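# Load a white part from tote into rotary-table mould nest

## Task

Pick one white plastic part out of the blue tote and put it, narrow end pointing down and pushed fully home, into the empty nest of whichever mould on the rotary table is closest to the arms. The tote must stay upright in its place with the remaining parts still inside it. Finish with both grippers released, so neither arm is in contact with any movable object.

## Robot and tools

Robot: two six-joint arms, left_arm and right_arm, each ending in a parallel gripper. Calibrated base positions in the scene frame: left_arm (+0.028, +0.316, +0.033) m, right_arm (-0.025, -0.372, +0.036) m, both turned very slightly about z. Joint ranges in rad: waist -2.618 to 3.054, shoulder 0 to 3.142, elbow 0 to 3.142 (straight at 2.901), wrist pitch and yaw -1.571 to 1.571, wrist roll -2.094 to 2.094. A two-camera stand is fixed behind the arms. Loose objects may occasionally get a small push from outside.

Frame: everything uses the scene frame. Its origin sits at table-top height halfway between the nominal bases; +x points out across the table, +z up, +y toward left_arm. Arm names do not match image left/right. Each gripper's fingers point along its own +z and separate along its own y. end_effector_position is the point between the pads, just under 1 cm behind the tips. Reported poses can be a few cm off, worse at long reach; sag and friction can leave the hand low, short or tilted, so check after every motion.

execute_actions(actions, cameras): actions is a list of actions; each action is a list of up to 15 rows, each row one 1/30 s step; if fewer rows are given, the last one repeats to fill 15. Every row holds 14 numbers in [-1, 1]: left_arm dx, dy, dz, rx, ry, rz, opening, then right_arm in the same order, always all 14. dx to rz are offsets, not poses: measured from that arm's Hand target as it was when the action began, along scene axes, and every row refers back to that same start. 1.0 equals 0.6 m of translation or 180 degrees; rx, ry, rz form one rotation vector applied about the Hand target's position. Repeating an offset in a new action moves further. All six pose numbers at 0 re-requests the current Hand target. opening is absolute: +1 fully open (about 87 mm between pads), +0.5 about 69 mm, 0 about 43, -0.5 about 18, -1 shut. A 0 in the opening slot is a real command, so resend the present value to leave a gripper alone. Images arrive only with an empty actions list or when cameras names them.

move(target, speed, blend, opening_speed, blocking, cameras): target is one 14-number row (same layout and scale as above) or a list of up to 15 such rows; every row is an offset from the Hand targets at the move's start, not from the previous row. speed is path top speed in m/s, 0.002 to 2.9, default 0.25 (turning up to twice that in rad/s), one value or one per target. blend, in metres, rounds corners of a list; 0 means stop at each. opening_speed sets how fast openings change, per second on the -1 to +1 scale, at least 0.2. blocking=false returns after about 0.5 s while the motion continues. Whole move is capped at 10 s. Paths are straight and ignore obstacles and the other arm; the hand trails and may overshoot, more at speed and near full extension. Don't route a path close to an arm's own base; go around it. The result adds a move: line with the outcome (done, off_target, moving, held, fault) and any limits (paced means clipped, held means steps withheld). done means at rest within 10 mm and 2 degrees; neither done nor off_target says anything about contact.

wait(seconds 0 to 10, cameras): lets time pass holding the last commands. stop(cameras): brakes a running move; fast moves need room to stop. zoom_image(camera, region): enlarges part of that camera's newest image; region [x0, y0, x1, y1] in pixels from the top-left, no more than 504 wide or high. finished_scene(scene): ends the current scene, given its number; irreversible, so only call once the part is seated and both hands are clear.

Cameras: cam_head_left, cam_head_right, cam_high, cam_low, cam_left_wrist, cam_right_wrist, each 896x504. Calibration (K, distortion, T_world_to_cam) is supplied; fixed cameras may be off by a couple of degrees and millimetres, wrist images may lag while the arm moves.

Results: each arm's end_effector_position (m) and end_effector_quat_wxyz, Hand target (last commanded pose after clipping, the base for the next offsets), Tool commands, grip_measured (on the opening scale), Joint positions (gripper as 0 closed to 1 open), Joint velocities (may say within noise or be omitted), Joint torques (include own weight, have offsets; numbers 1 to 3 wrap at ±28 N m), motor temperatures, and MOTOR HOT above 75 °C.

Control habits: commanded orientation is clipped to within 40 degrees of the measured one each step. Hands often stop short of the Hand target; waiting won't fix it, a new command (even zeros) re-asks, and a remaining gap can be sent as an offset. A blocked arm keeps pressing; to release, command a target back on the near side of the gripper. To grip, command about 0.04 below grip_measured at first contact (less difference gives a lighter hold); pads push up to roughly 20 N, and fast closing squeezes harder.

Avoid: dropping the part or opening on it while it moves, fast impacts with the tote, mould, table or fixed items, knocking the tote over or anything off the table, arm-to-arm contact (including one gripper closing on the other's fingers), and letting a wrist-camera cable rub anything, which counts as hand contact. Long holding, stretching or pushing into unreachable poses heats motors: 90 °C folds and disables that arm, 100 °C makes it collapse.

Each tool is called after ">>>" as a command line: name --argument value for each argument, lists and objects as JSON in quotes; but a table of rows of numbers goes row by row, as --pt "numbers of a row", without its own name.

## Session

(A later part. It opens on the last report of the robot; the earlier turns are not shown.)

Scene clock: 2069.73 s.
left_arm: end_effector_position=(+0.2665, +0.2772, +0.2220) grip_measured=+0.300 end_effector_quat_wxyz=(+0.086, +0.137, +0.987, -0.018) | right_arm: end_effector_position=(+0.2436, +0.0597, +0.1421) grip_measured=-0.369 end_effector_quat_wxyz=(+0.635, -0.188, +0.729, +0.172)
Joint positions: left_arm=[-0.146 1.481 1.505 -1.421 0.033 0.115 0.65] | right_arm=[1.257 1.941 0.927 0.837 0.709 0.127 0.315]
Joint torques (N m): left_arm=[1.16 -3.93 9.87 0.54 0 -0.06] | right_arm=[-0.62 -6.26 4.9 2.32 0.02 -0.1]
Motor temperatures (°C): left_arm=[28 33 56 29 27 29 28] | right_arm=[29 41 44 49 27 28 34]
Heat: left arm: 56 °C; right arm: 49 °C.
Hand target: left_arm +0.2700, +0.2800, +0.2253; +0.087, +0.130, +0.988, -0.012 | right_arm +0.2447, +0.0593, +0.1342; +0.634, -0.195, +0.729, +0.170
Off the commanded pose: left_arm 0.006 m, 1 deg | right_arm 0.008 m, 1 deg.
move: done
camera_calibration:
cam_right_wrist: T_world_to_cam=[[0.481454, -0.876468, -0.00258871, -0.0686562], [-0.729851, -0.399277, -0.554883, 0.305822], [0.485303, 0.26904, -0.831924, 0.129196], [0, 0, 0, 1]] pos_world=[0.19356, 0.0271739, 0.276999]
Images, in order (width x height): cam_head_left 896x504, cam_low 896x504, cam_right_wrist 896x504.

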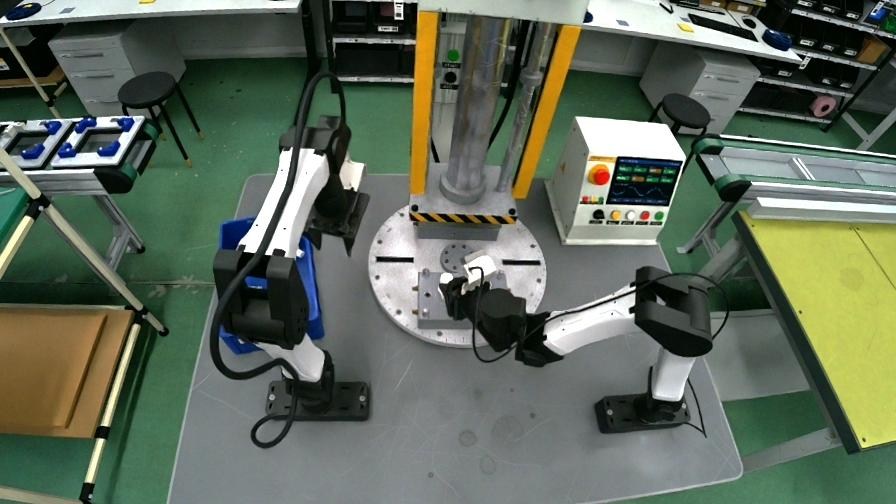

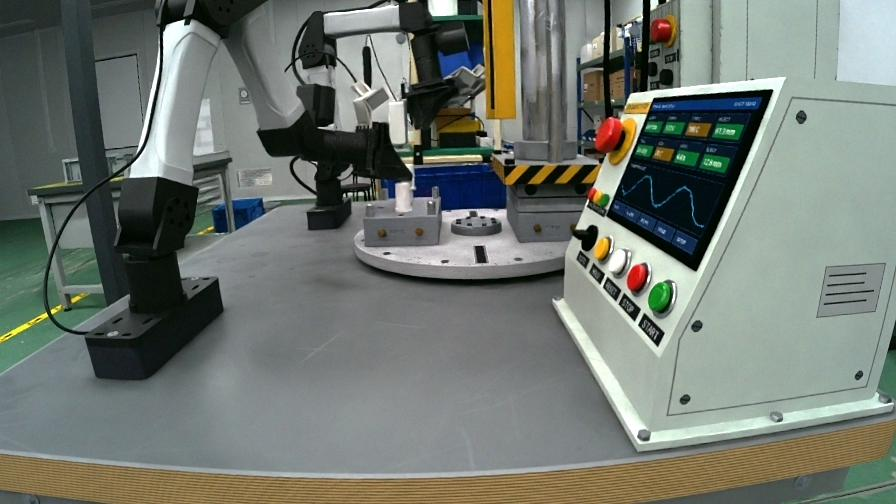

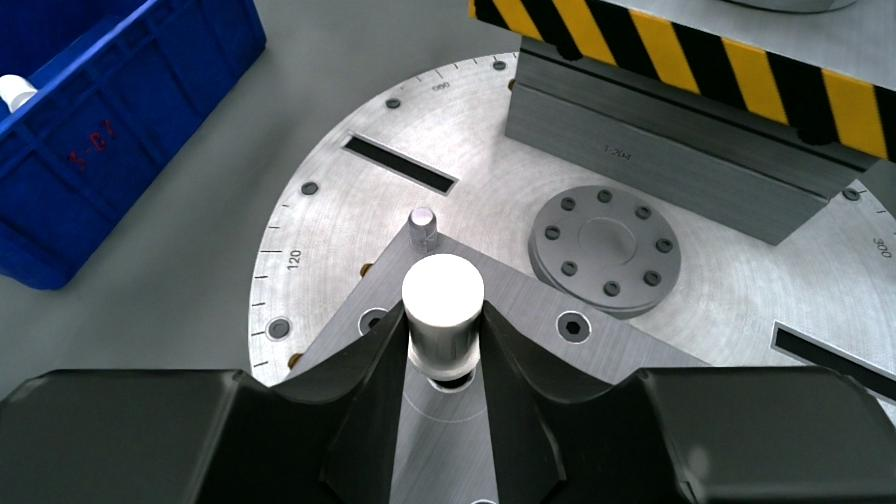

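>>> move --pt "0 0 0 0 0 0 0.3 0 0 0.04 0 0 0 -0.6" --pt "0 0 0 0 0 0 0.3 -0.0283 0.0177 0.0833 0 0 0 -0.6" --pt "0 0 0 0 0 0 0.3 -0.0003 -0.0005 0.0833 0 0 0 -0.6" --pt "0 0 0 0 0 0 0.3 -0.0003 -0.0005 0.021 0 0 0 -0.6" --speed 0.05 --cameras '["cam_low","cam_right_wrist","cam_head_left"]'

>>> zoom_image --camera "cam_right_wrist" --region '[390, 340, 500, 430]'

>>> zoom_image --camera "cam_low" --region '[370, 140, 440, 210]'

>>> zoom_image --camera "cam_head_left" --region '[430, 275, 460, 305]'

Scene clock: 2103.73 s.
left_arm: end_effector_position=(+0.2665, +0.2772, +0.2220) grip_measured=+0.300 end_effector_quat_wxyz=(+0.086, +0.137, +0.987, -0.018) | right_arm: end_effector_position=(+0.2437, +0.0569, +0.1485) grip_measured=-0.369 end_effector_quat_wxyz=(+0.631, -0.194, +0.733, +0.165)
Joint positions: left_arm=[-0.146 1.481 1.505 -1.421 0.033 0.115 0.65] | right_arm=[1.255 1.909 0.936 0.776 0.707 0.126 0.315]
Joint torques (N m): left_arm=[1.18 -3.88 9.88 0.54 0 -0.06] | right_arm=[-0.5 -6.32 5.38 2.44 0.05 -0.08]
Motor temperatures (°C): left_arm=[28 33 56 29 27 29 28] | right_arm=[29 44 43 46 27 28 34]
Heat: left arm: 56 °C; right arm: 46 °C.
Hand target: left_arm +0.2700, +0.2800, +0.2253; +0.087, +0.130, +0.988, -0.012 | right_arm +0.2445, +0.0590, +0.1466; +0.634, -0.195, +0.729, +0.170
Off the commanded pose: left_arm 0.006 m, 1 deg | right_arm 0.003 m, 1 deg.
move: done
camera_calibration:
cam_right_wrist: T_world_to_cam=[[0.480645, -0.87683, 0.0121865, -0.0730851], [-0.733668, -0.409703, -0.542102, 0.308004], [0.480324, 0.251618, -0.840224, 0.138725], [0, 0, 0, 1]] pos_world=[0.194468, 0.0272014, 0.28442]
Images, in order (width x height): cam_head_left 896x504, cam_low 896x504, cam_right_wrist 896x504.

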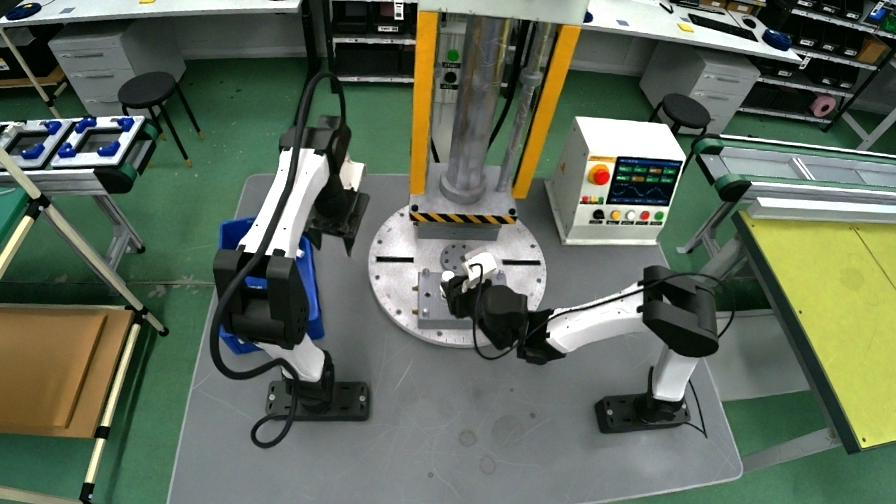

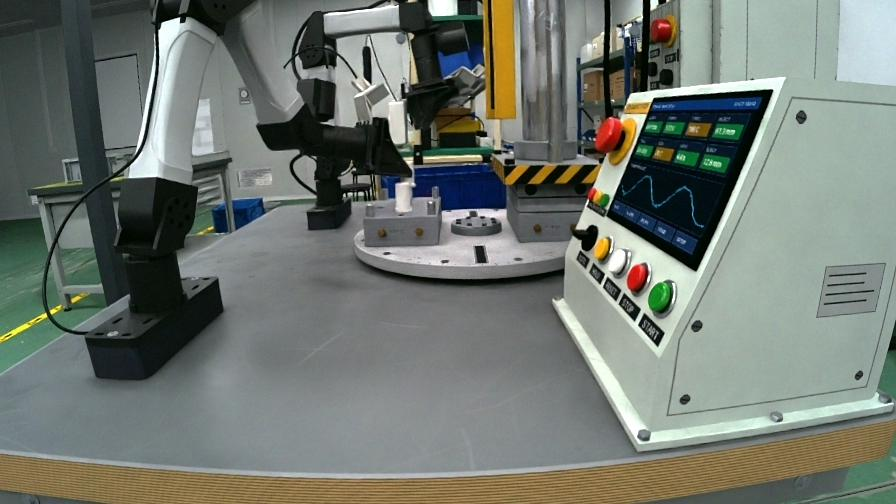

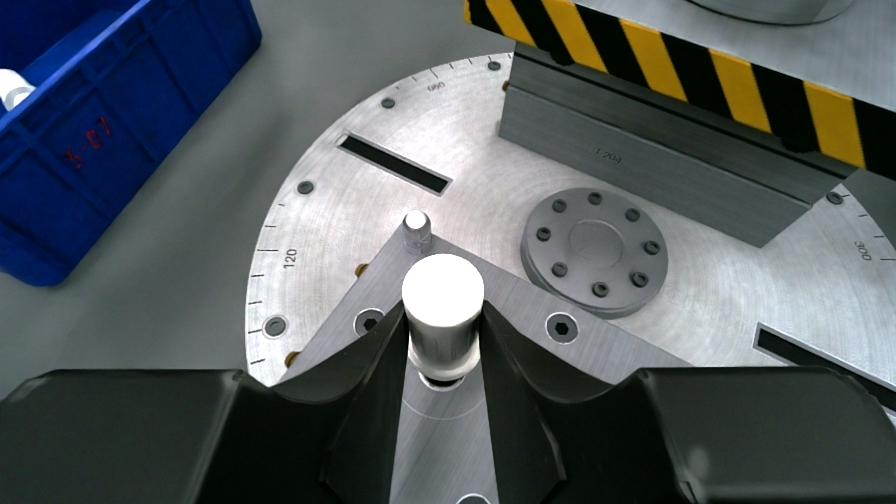

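Scaled by 4.582 from the camera's 896x504 image, which has a finer 1280x720 frame.

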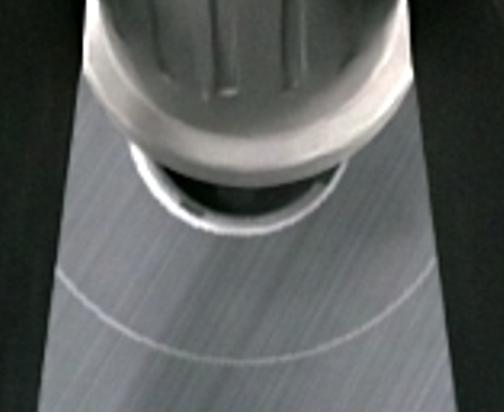

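Scaled by 7.200 from the camera's 896x504 image, which has a finer 1280x720 frame.

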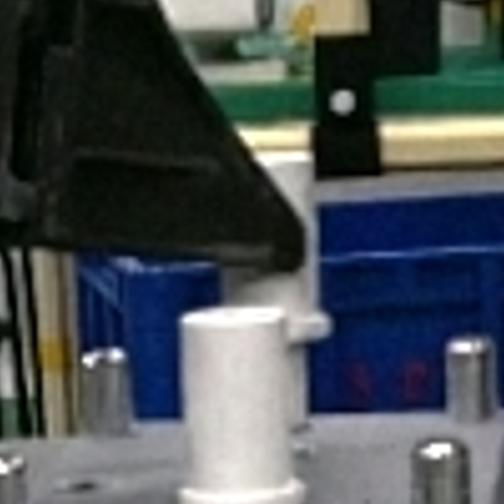

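Scaled by 16.800 from the camera's 896x504 image, which has a finer 1280x720 frame.

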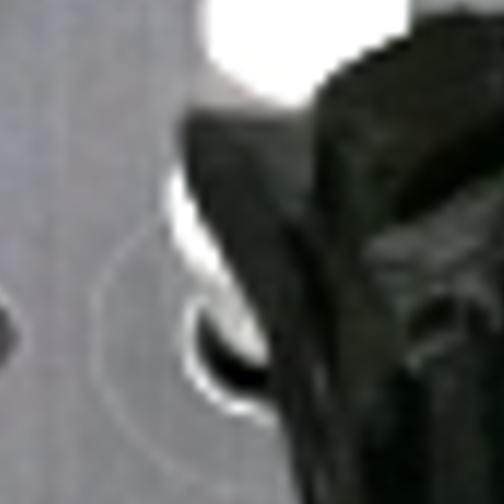

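>>> zoom_image --camera "cam_low" --region '[395, 180, 425, 210]'

>>> zoom_image --camera "cam_head_left" --region '[436, 283, 454, 301]'

Scaled by 16.800 from the camera's 896x504 image, which has a finer 1280x720 frame.

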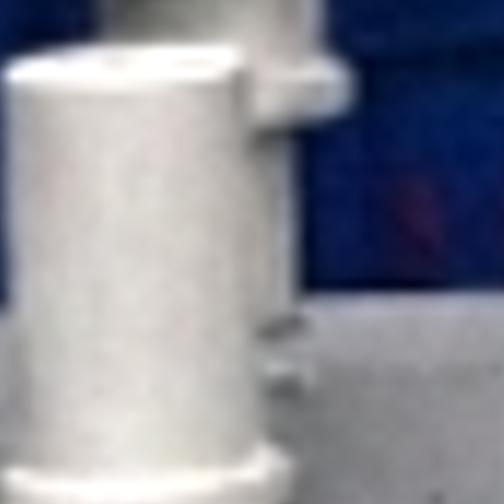

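Scaled by 28.000 from the camera's 896x504 image, which has a finer 1280x720 frame.

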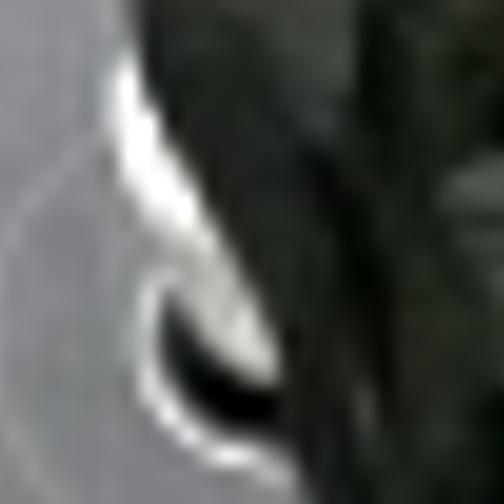

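>>> move --target '[0,0,0,0,0,0,0.3,0,0.0005,-0.0127,0,0,0,-0.6]' --speed 0.02 --cameras '["cam_low","cam_right_wrist","cam_head_left"]'

Scene clock: 2187.73 s.
left_arm: end_effector_position=(+0.2665, +0.2772, +0.2220) grip_measured=+0.300 end_effector_quat_wxyz=(+0.086, +0.137, +0.987, -0.018) | right_arm: end_effector_position=(+0.2439, +0.0576, +0.1421) grip_measured=-0.369 end_effector_quat_wxyz=(+0.632, -0.193, +0.732, +0.166)
Joint positions: left_arm=[-0.146 1.481 1.505 -1.421 0.033 0.115 0.65] | right_arm=[1.255 1.929 0.929 0.806 0.707 0.126 0.315]
Joint torques (N m): left_arm=[1.17 -3.9 9.88 0.54 0 -0.05] | right_arm=[-0.51 -6.3 5.08 2.44 0.05 -0.1]
Motor temperatures (°C): left_arm=[28 33 57 29 27 29 28] | right_arm=[29 43 44 47 27 28 34]
Heat: left arm: 57 °C; right arm: 47 °C.
Hand target: left_arm +0.2700, +0.2800, +0.2253; +0.087, +0.130, +0.988, -0.012 | right_arm +0.2445, +0.0592, +0.1390; +0.634, -0.195, +0.729, +0.169
Off the commanded pose: left_arm 0.006 m, 1 deg | right_arm 0.004 m, 1 deg.
move: done
camera_calibration:
cam_right_wrist: T_world_to_cam=[[0.480589, -0.876884, 0.0104276, -0.0722911], [-0.733178, -0.408296, -0.543823, 0.304963], [0.481128, 0.25371, -0.839135, 0.132539], [0, 0, 0, 1]] pos_world=[0.194566, 0.0274977, 0.277818]
Images, in order (width x height): cam_head_left 896x504, cam_low 896x504, cam_right_wrist 896x504.

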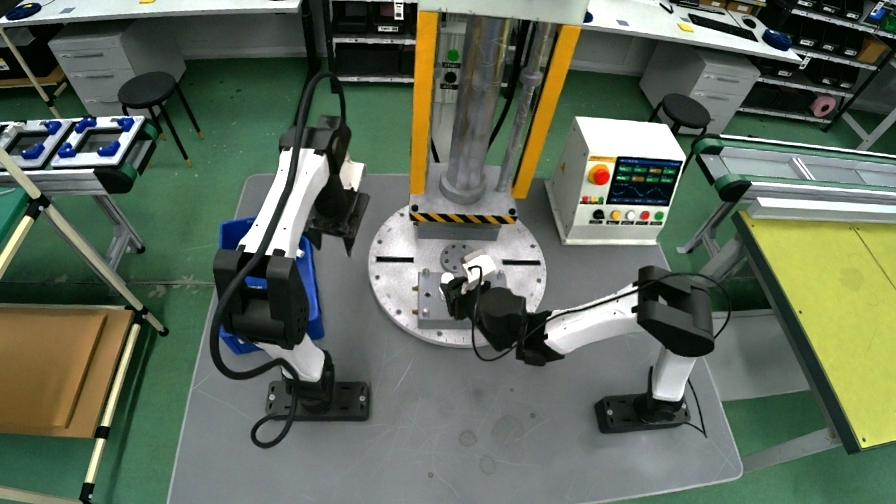

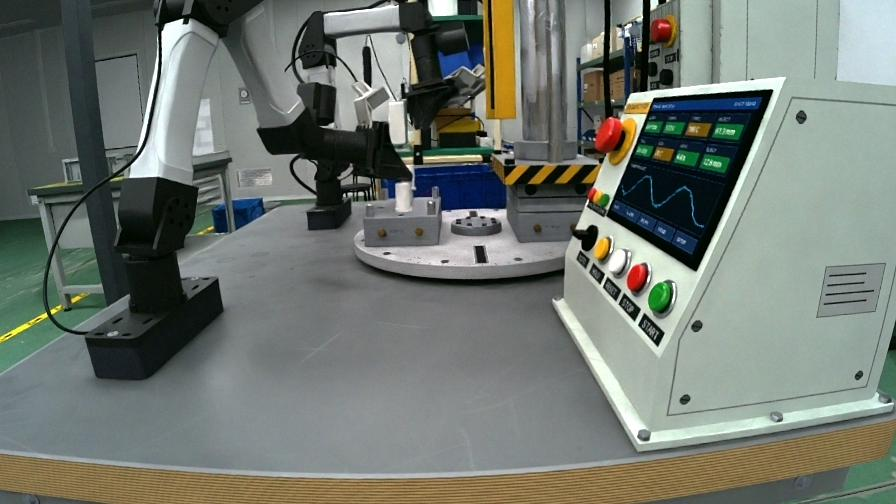

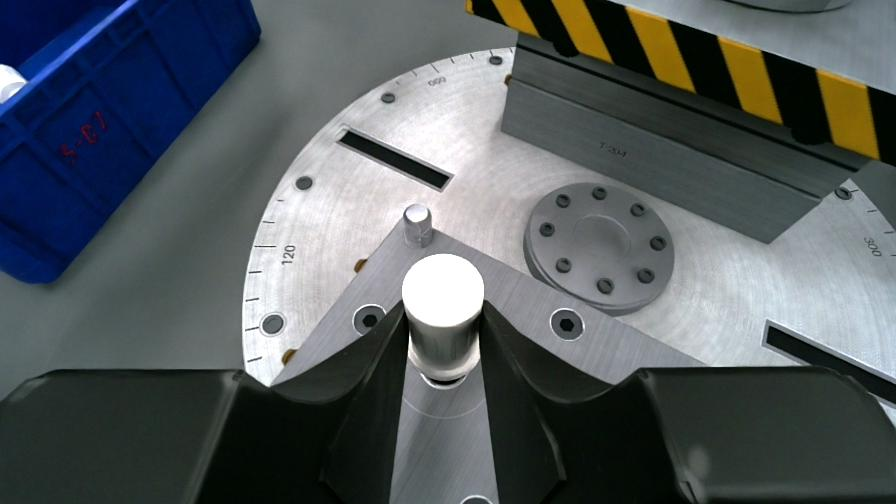

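>>> move --target '[0,0,0,0,0,0,0.3,0,0,-0.0083,0,0,0,-0.6]' --speed 0.02 --cameras '["cam_low","cam_right_wrist","cam_head_left"]'

>>> zoom_image --camera "cam_low" --region '[350, 140, 450, 250]'

>>> zoom_image --camera "cam_right_wrist" --region '[370, 240, 520, 430]'

Scene clock: 2193.77 s.
left_arm: end_effector_position=(+0.2665, +0.2772, +0.2220) grip_measured=+0.300 end_effector_quat_wxyz=(+0.086, +0.137, +0.987, -0.018) | right_arm: end_effector_position=(+0.2442, +0.0583, +0.1412) grip_measured=-0.369 end_effector_quat_wxyz=(+0.635, -0.191, +0.730, +0.168)
Joint positions: left_arm=[-0.146 1.481 1.505 -1.421 0.033 0.115 0.65] | right_arm=[1.255 1.939 0.925 0.832 0.707 0.123 0.315]
Joint torques (N m): left_arm=[1.13 -3.92 9.88 0.54 0 -0.06] | right_arm=[-0.46 -5.94 4.98 2.39 0.03 0]
Motor temperatures (°C): left_arm=[28 33 57 29 27 29 28] | right_arm=[29 43 44 48 27 28 34]
Heat: left arm: 57 °C; right arm: 48 °C.
Hand target: left_arm +0.2700, +0.2800, +0.2253; +0.087, +0.130, +0.988, -0.012 | right_arm +0.2445, +0.0593, +0.1340; +0.634, -0.195, +0.729, +0.170
Off the commanded pose: left_arm 0.006 m, 1 deg | right_arm 0.007 m, 0 deg.
move: done
camera_calibration:
cam_right_wrist: T_world_to_cam=[[0.480924, -0.876746, 0.00530717, -0.0711826], [-0.729954, -0.403742, -0.551507, 0.30501], [0.485674, 0.261359, -0.834153, 0.129136], [0, 0, 0, 1]] pos_world=[0.194159, 0.0269856, 0.276312]
Images, in order (width x height): cam_head_left 896x504, cam_low 896x504, cam_right_wrist 896x504.

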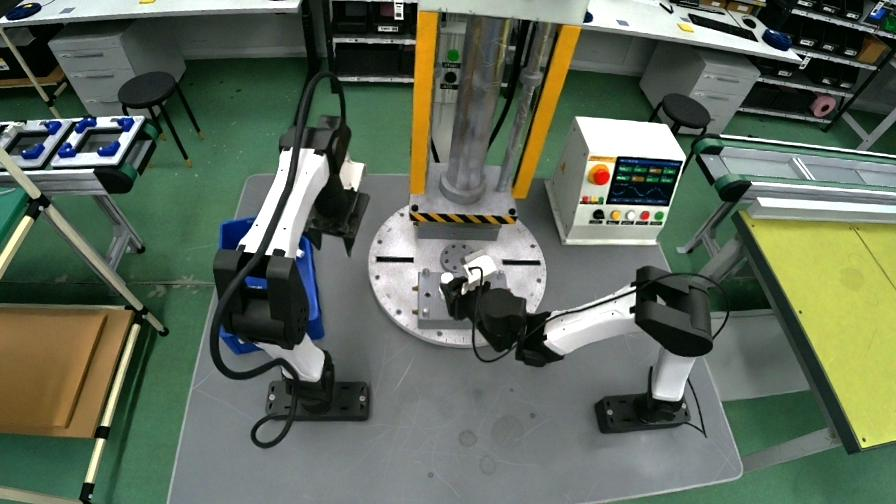

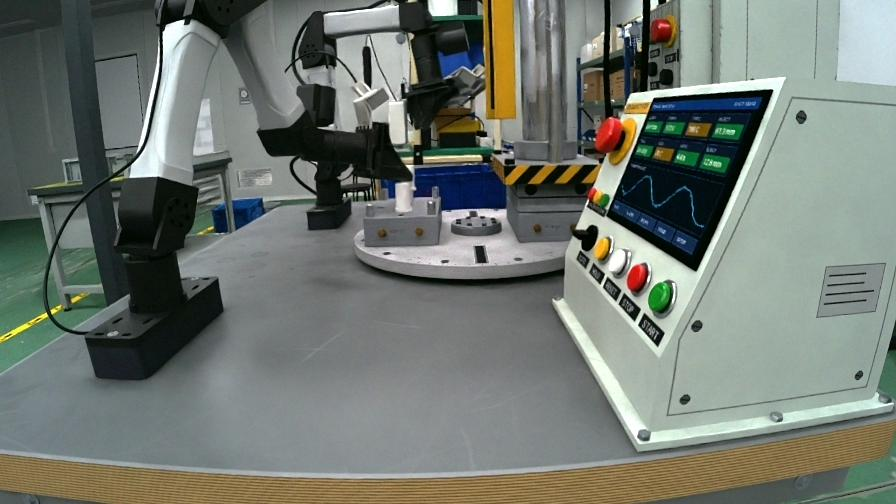

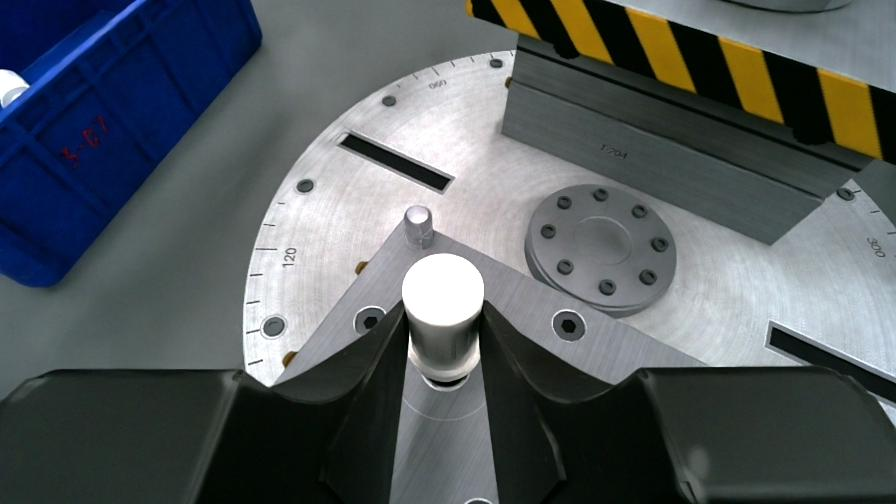

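Scaled by 4.582 from the camera's 896x504 image, which has a finer 1280x720 frame.

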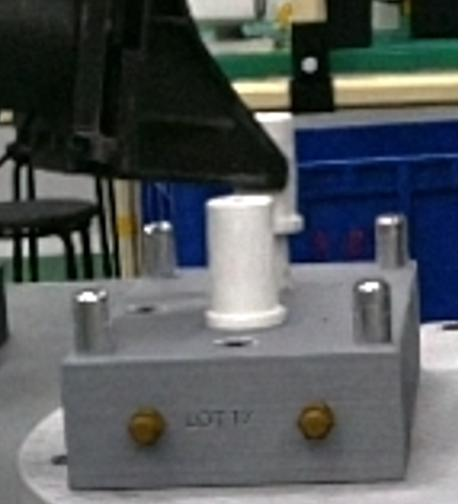

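Scaled by 2.653 from the camera's 896x504 image, which has a finer 1280x720 frame.

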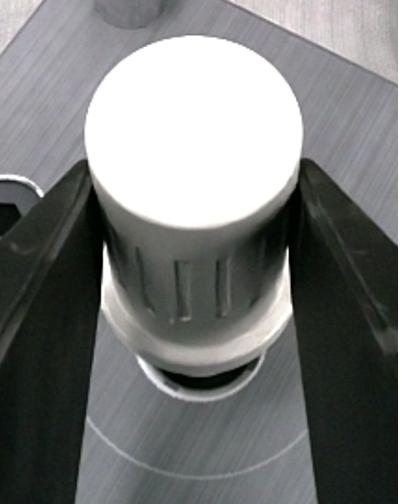

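>>> zoom_image --camera "cam_right_wrist" --region '[410, 340, 480, 400]'

>>> zoom_image --camera "cam_low" --region '[385, 170, 425, 220]'

>>> zoom_image --camera "cam_head_left" --region '[420, 255, 470, 305]'

Scaled by 7.200 from the camera's 896x504 image, which has a finer 1280x720 frame.

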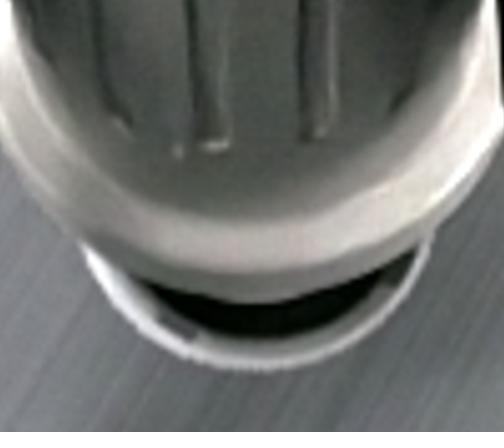

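Scaled by 10.080 from the camera's 896x504 image, which has a finer 1280x720 frame.

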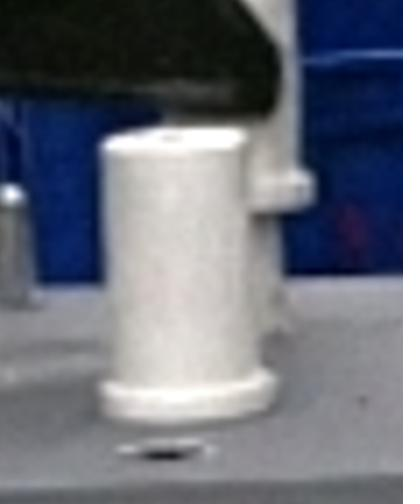

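Scaled by 10.080 from the camera's 896x504 image, which has a finer 1280x720 frame.

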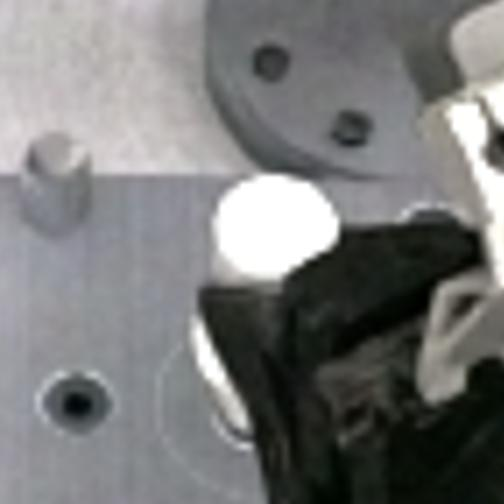

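>>> move --pt "0 0 0 0 0 0 0.3 0 0 0.0517 0 0 0 -0.6" --pt "0 0 0 0 0 0 0.3 -0.0295 0.018 0.085 0 0 0 -0.6" --pt "0 0 0 0 0 0 0.3 -0.0015 -0.0002 0.085 0 0 0 -0.6" --pt "0 0 0 0 0 0 0.3 -0.0015 -0.0002 0.021 0 0 0 -0.6" --speed '[0.04,0.05,0.04,0.03]' --cameras '["cam_low","cam_right_wrist","cam_head_left"]'

>>> zoom_image --camera "cam_right_wrist" --region '[410, 340, 480, 400]'

>>> zoom_image --camera "cam_low" --region '[385, 170, 425, 220]'

>>> zoom_image --camera "cam_head_left" --region '[420, 255, 470, 305]'

Scene clock: 2309.17 s.
left_arm: end_effector_position=(+0.2665, +0.2772, +0.2220) grip_measured=+0.300 end_effector_quat_wxyz=(+0.086, +0.137, +0.987, -0.018) | right_arm: end_effector_position=(+0.2443, +0.0582, +0.1412) grip_measured=-0.369 end_effector_quat_wxyz=(+0.635, -0.191, +0.730, +0.168)
Joint positions: left_arm=[-0.146 1.481 1.505 -1.421 0.033 0.115 0.65] | right_arm=[1.255 1.939 0.925 0.832 0.708 0.122 0.315]
Joint torques (N m): left_arm=[0.69 -5 7.34 0.66 0.14 0.02] | right_arm=[-0.31 -7.64 5.57 2.1 0.12 0.01]
Heat: left arm: 54 °C; right arm: 47 °C.
Hand target: left_arm +0.2665, +0.2772, +0.2220; +0.086, +0.137, +0.987, -0.018 | right_arm +0.2443, +0.0583, +0.1412; +0.635, -0.191, +0.730, +0.168
Tool commands: left_gripper/opening=+0.3 right_gripper/opening=-0.6
CONTROL GIVEN BACK BY A PERSON. The link to the robot was lost, through no command of yours. It is back now. Nothing of this call ran. Your reply's later calls are not run. The arms hold where they stopped. Where a move or wait says "fault", it means the lost link, not a fault of the arm. Commands run again from your next reply on.
move: fault; path passed 0 of 4 targets
camera_calibration:
cam_right_wrist: T_world_to_cam=[[0.480323, -0.877074, 0.00546393, -0.0711887], [-0.730016, -0.403226, -0.551802, 0.305104], [0.486175, 0.261055, -0.833957, 0.129103], [0, 0, 0, 1]] pos_world=[0.194157, 0.0268848, 0.276412]
Images, in order (width x height): cam_head_left 896x504, cam_low 896x504, cam_right_wrist 896x504.

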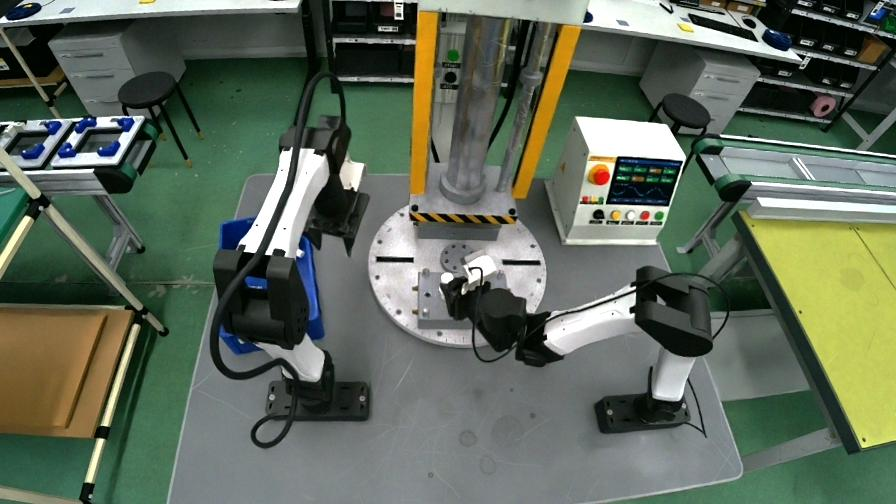

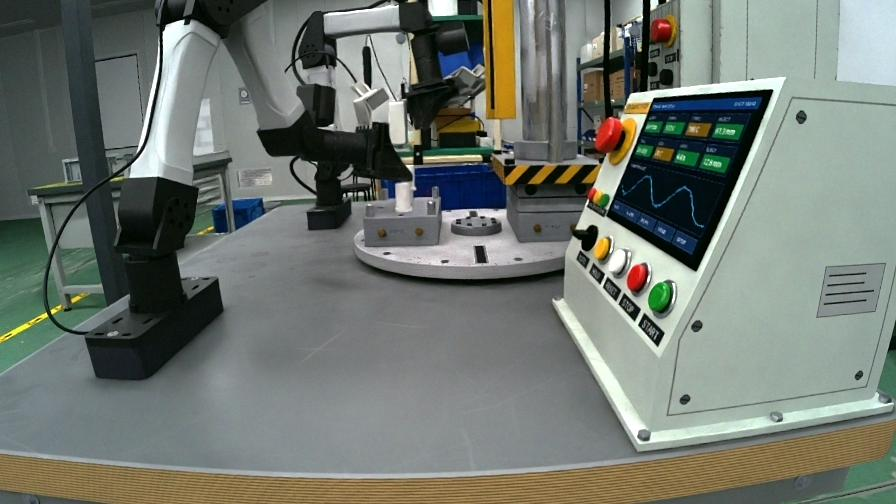

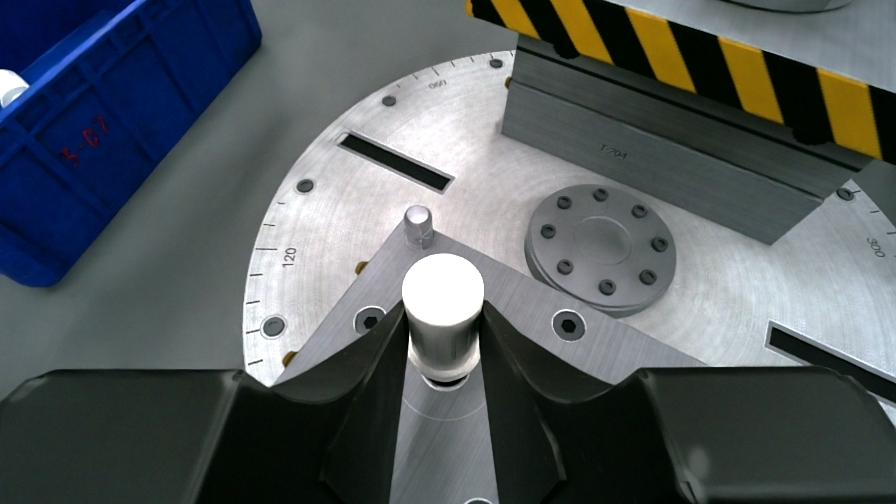

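Scaled by 7.200 from the camera's 896x504 image, which has a finer 1280x720 frame.

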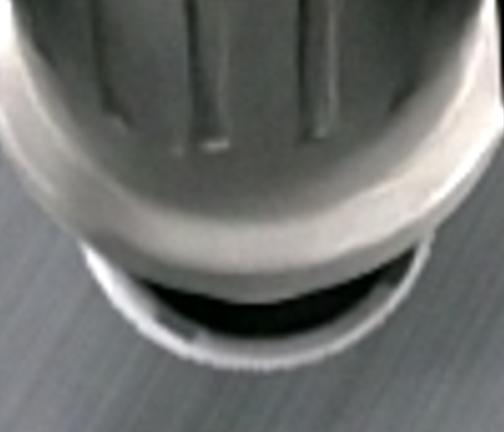

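Scaled by 10.080 from the camera's 896x504 image, which has a finer 1280x720 frame.

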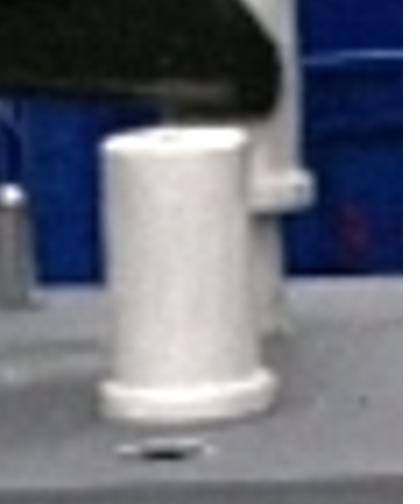

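Scaled by 10.080 from the camera's 896x504 image, which has a finer 1280x720 frame.

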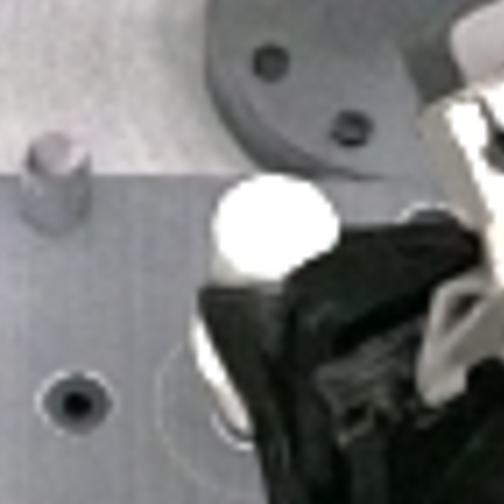

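>>> move --pt "0 0 0 0 0 0 0.3 0 0 0.043 -0.0007 -0.0001 0.0029 -0.6" --pt "0 0 0 0 0 0 0.3 -0.0292 0.0197 0.073 -0.0007 -0.0001 0.0029 -0.6" --pt "0 0 0 0 0 0 0.3 -0.0012 0.0015 0.073 -0.0007 -0.0001 0.0029 -0.6" --pt "0 0 0 0 0 0 0.3 -0.0012 0.0015 0.009 -0.0007 -0.0001 0.0029 -0.6" --speed '[0.04,0.05,0.04,0.03]' --cameras '["cam_low","cam_right_wrist","cam_head_left"]'

>>> zoom_image --camera "cam_right_wrist" --region '[410, 340, 480, 400]'

>>> zoom_image --camera "cam_low" --region '[385, 170, 425, 220]'

>>> zoom_image --camera "cam_head_left" --region '[420, 255, 470, 305]'

Scene clock: 2333.20 s.
left_arm: end_effector_position=(+0.2665, +0.2772, +0.2220) grip_measured=+0.300 end_effector_quat_wxyz=(+0.086, +0.137, +0.987, -0.018) | right_arm: end_effector_position=(+0.2425, +0.0575, +0.1496) grip_measured=-0.369 end_effector_quat_wxyz=(+0.632, -0.195, +0.731, +0.165)
Joint positions: left_arm=[-0.146 1.481 1.505 -1.421 0.033 0.115 0.65] | right_arm=[1.258 1.907 0.935 0.777 0.708 0.122 0.315]
Joint torques (N m): left_arm=[0.73 -4.97 7.35 0.66 0.14 0.01] | right_arm=[-0.64 -6.37 5.31 2.45 0.03 0.01]
Heat: left arm: 53 °C; right arm: 47 °C.
Hand target: left_arm +0.2665, +0.2772, +0.2220; +0.086, +0.137, +0.987, -0.018 | right_arm +0.2435, +0.0592, +0.1465; +0.634, -0.195, +0.729, +0.170
Off the commanded pose: left_arm 0.000 m, 0 deg | right_arm 0.004 m, 1 deg.
CONTROL GIVEN BACK BY A PERSON, as an earlier result said. Commands run again.
move: done
camera_calibration:
cam_right_wrist: T_world_to_cam=[[0.483041, -0.875491, 0.0136756, -0.0728578], [-0.730982, -0.411809, -0.544131, 0.307718], [0.482013, 0.252841, -0.838889, 0.139337], [0, 0, 0, 1]] pos_world=[0.192967, 0.0277048, 0.285324]
Images, in order (width x height): cam_head_left 896x504, cam_low 896x504, cam_right_wrist 896x504.

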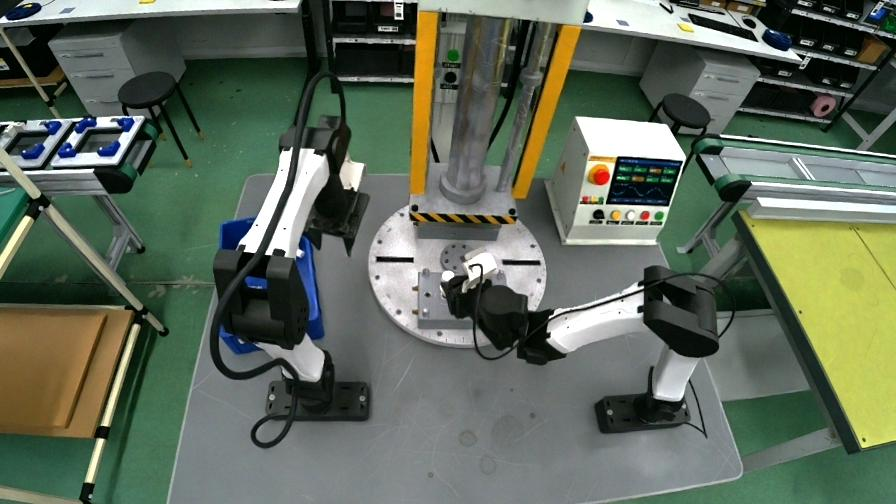

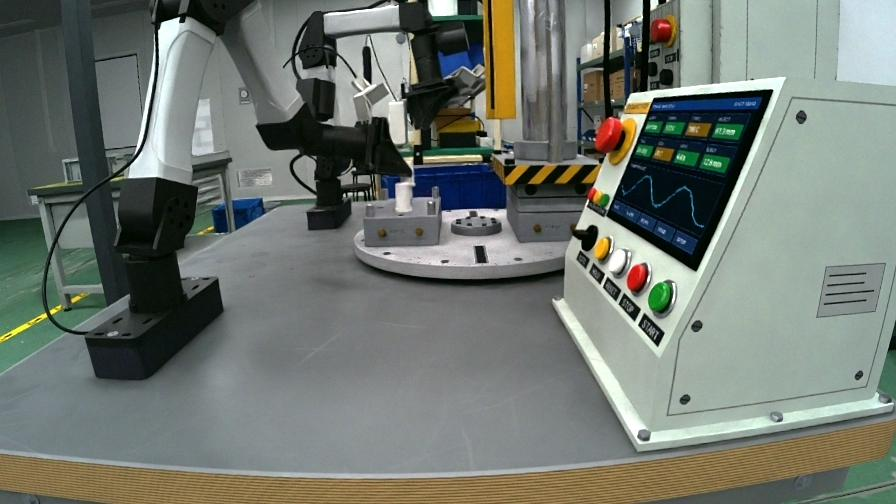

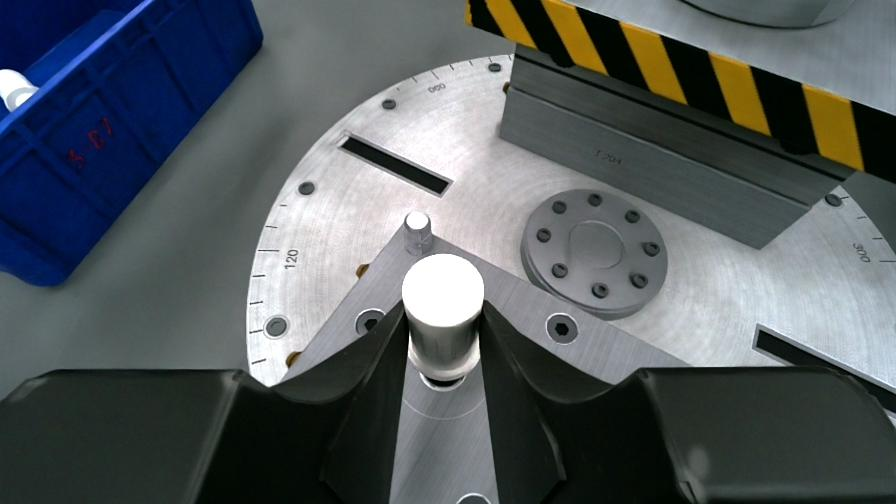

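Scaled by 7.200 from the camera's 896x504 image, which has a finer 1280x720 frame.

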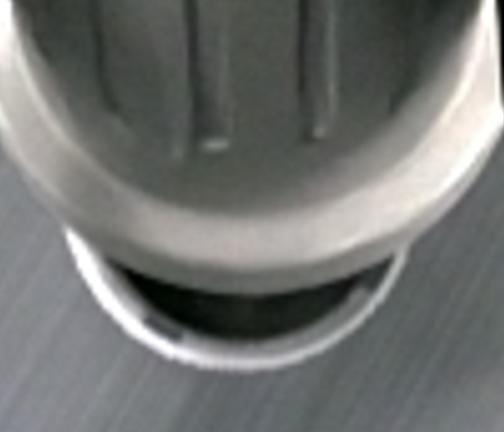

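Scaled by 10.080 from the camera's 896x504 image, which has a finer 1280x720 frame.

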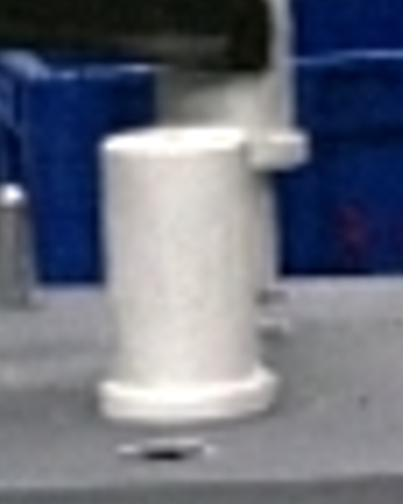

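Scaled by 10.080 from the camera's 896x504 image, which has a finer 1280x720 frame.

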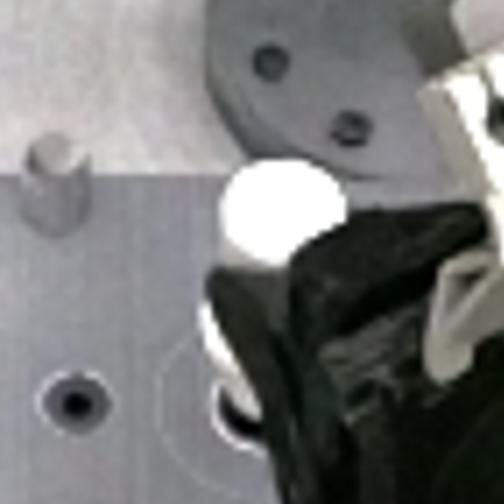

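>>> zoom_image --camera "cam_head_left" --region '[432, 282, 452, 302]'

>>> zoom_image --camera "cam_low" --region '[400, 186, 420, 206]'

>>> zoom_image --camera "cam_right_wrist" --region '[415, 360, 475, 400]'

Scaled by 25.200 from the camera's 896x504 image, which has a finer 1280x720 frame.

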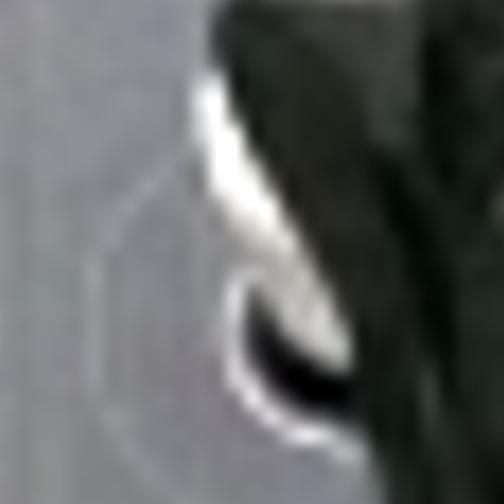

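Scaled by 25.200 from the camera's 896x504 image, which has a finer 1280x720 frame.

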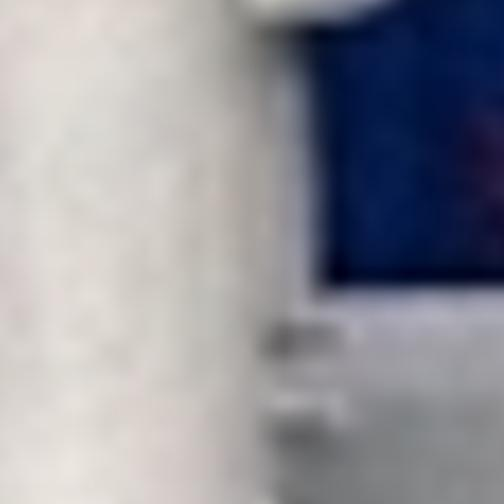

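Scaled by 8.400 from the camera's 896x504 image, which has a finer 1280x720 frame.

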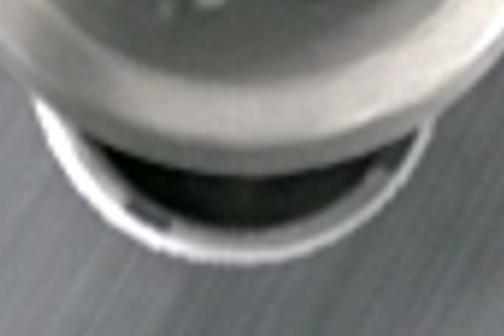

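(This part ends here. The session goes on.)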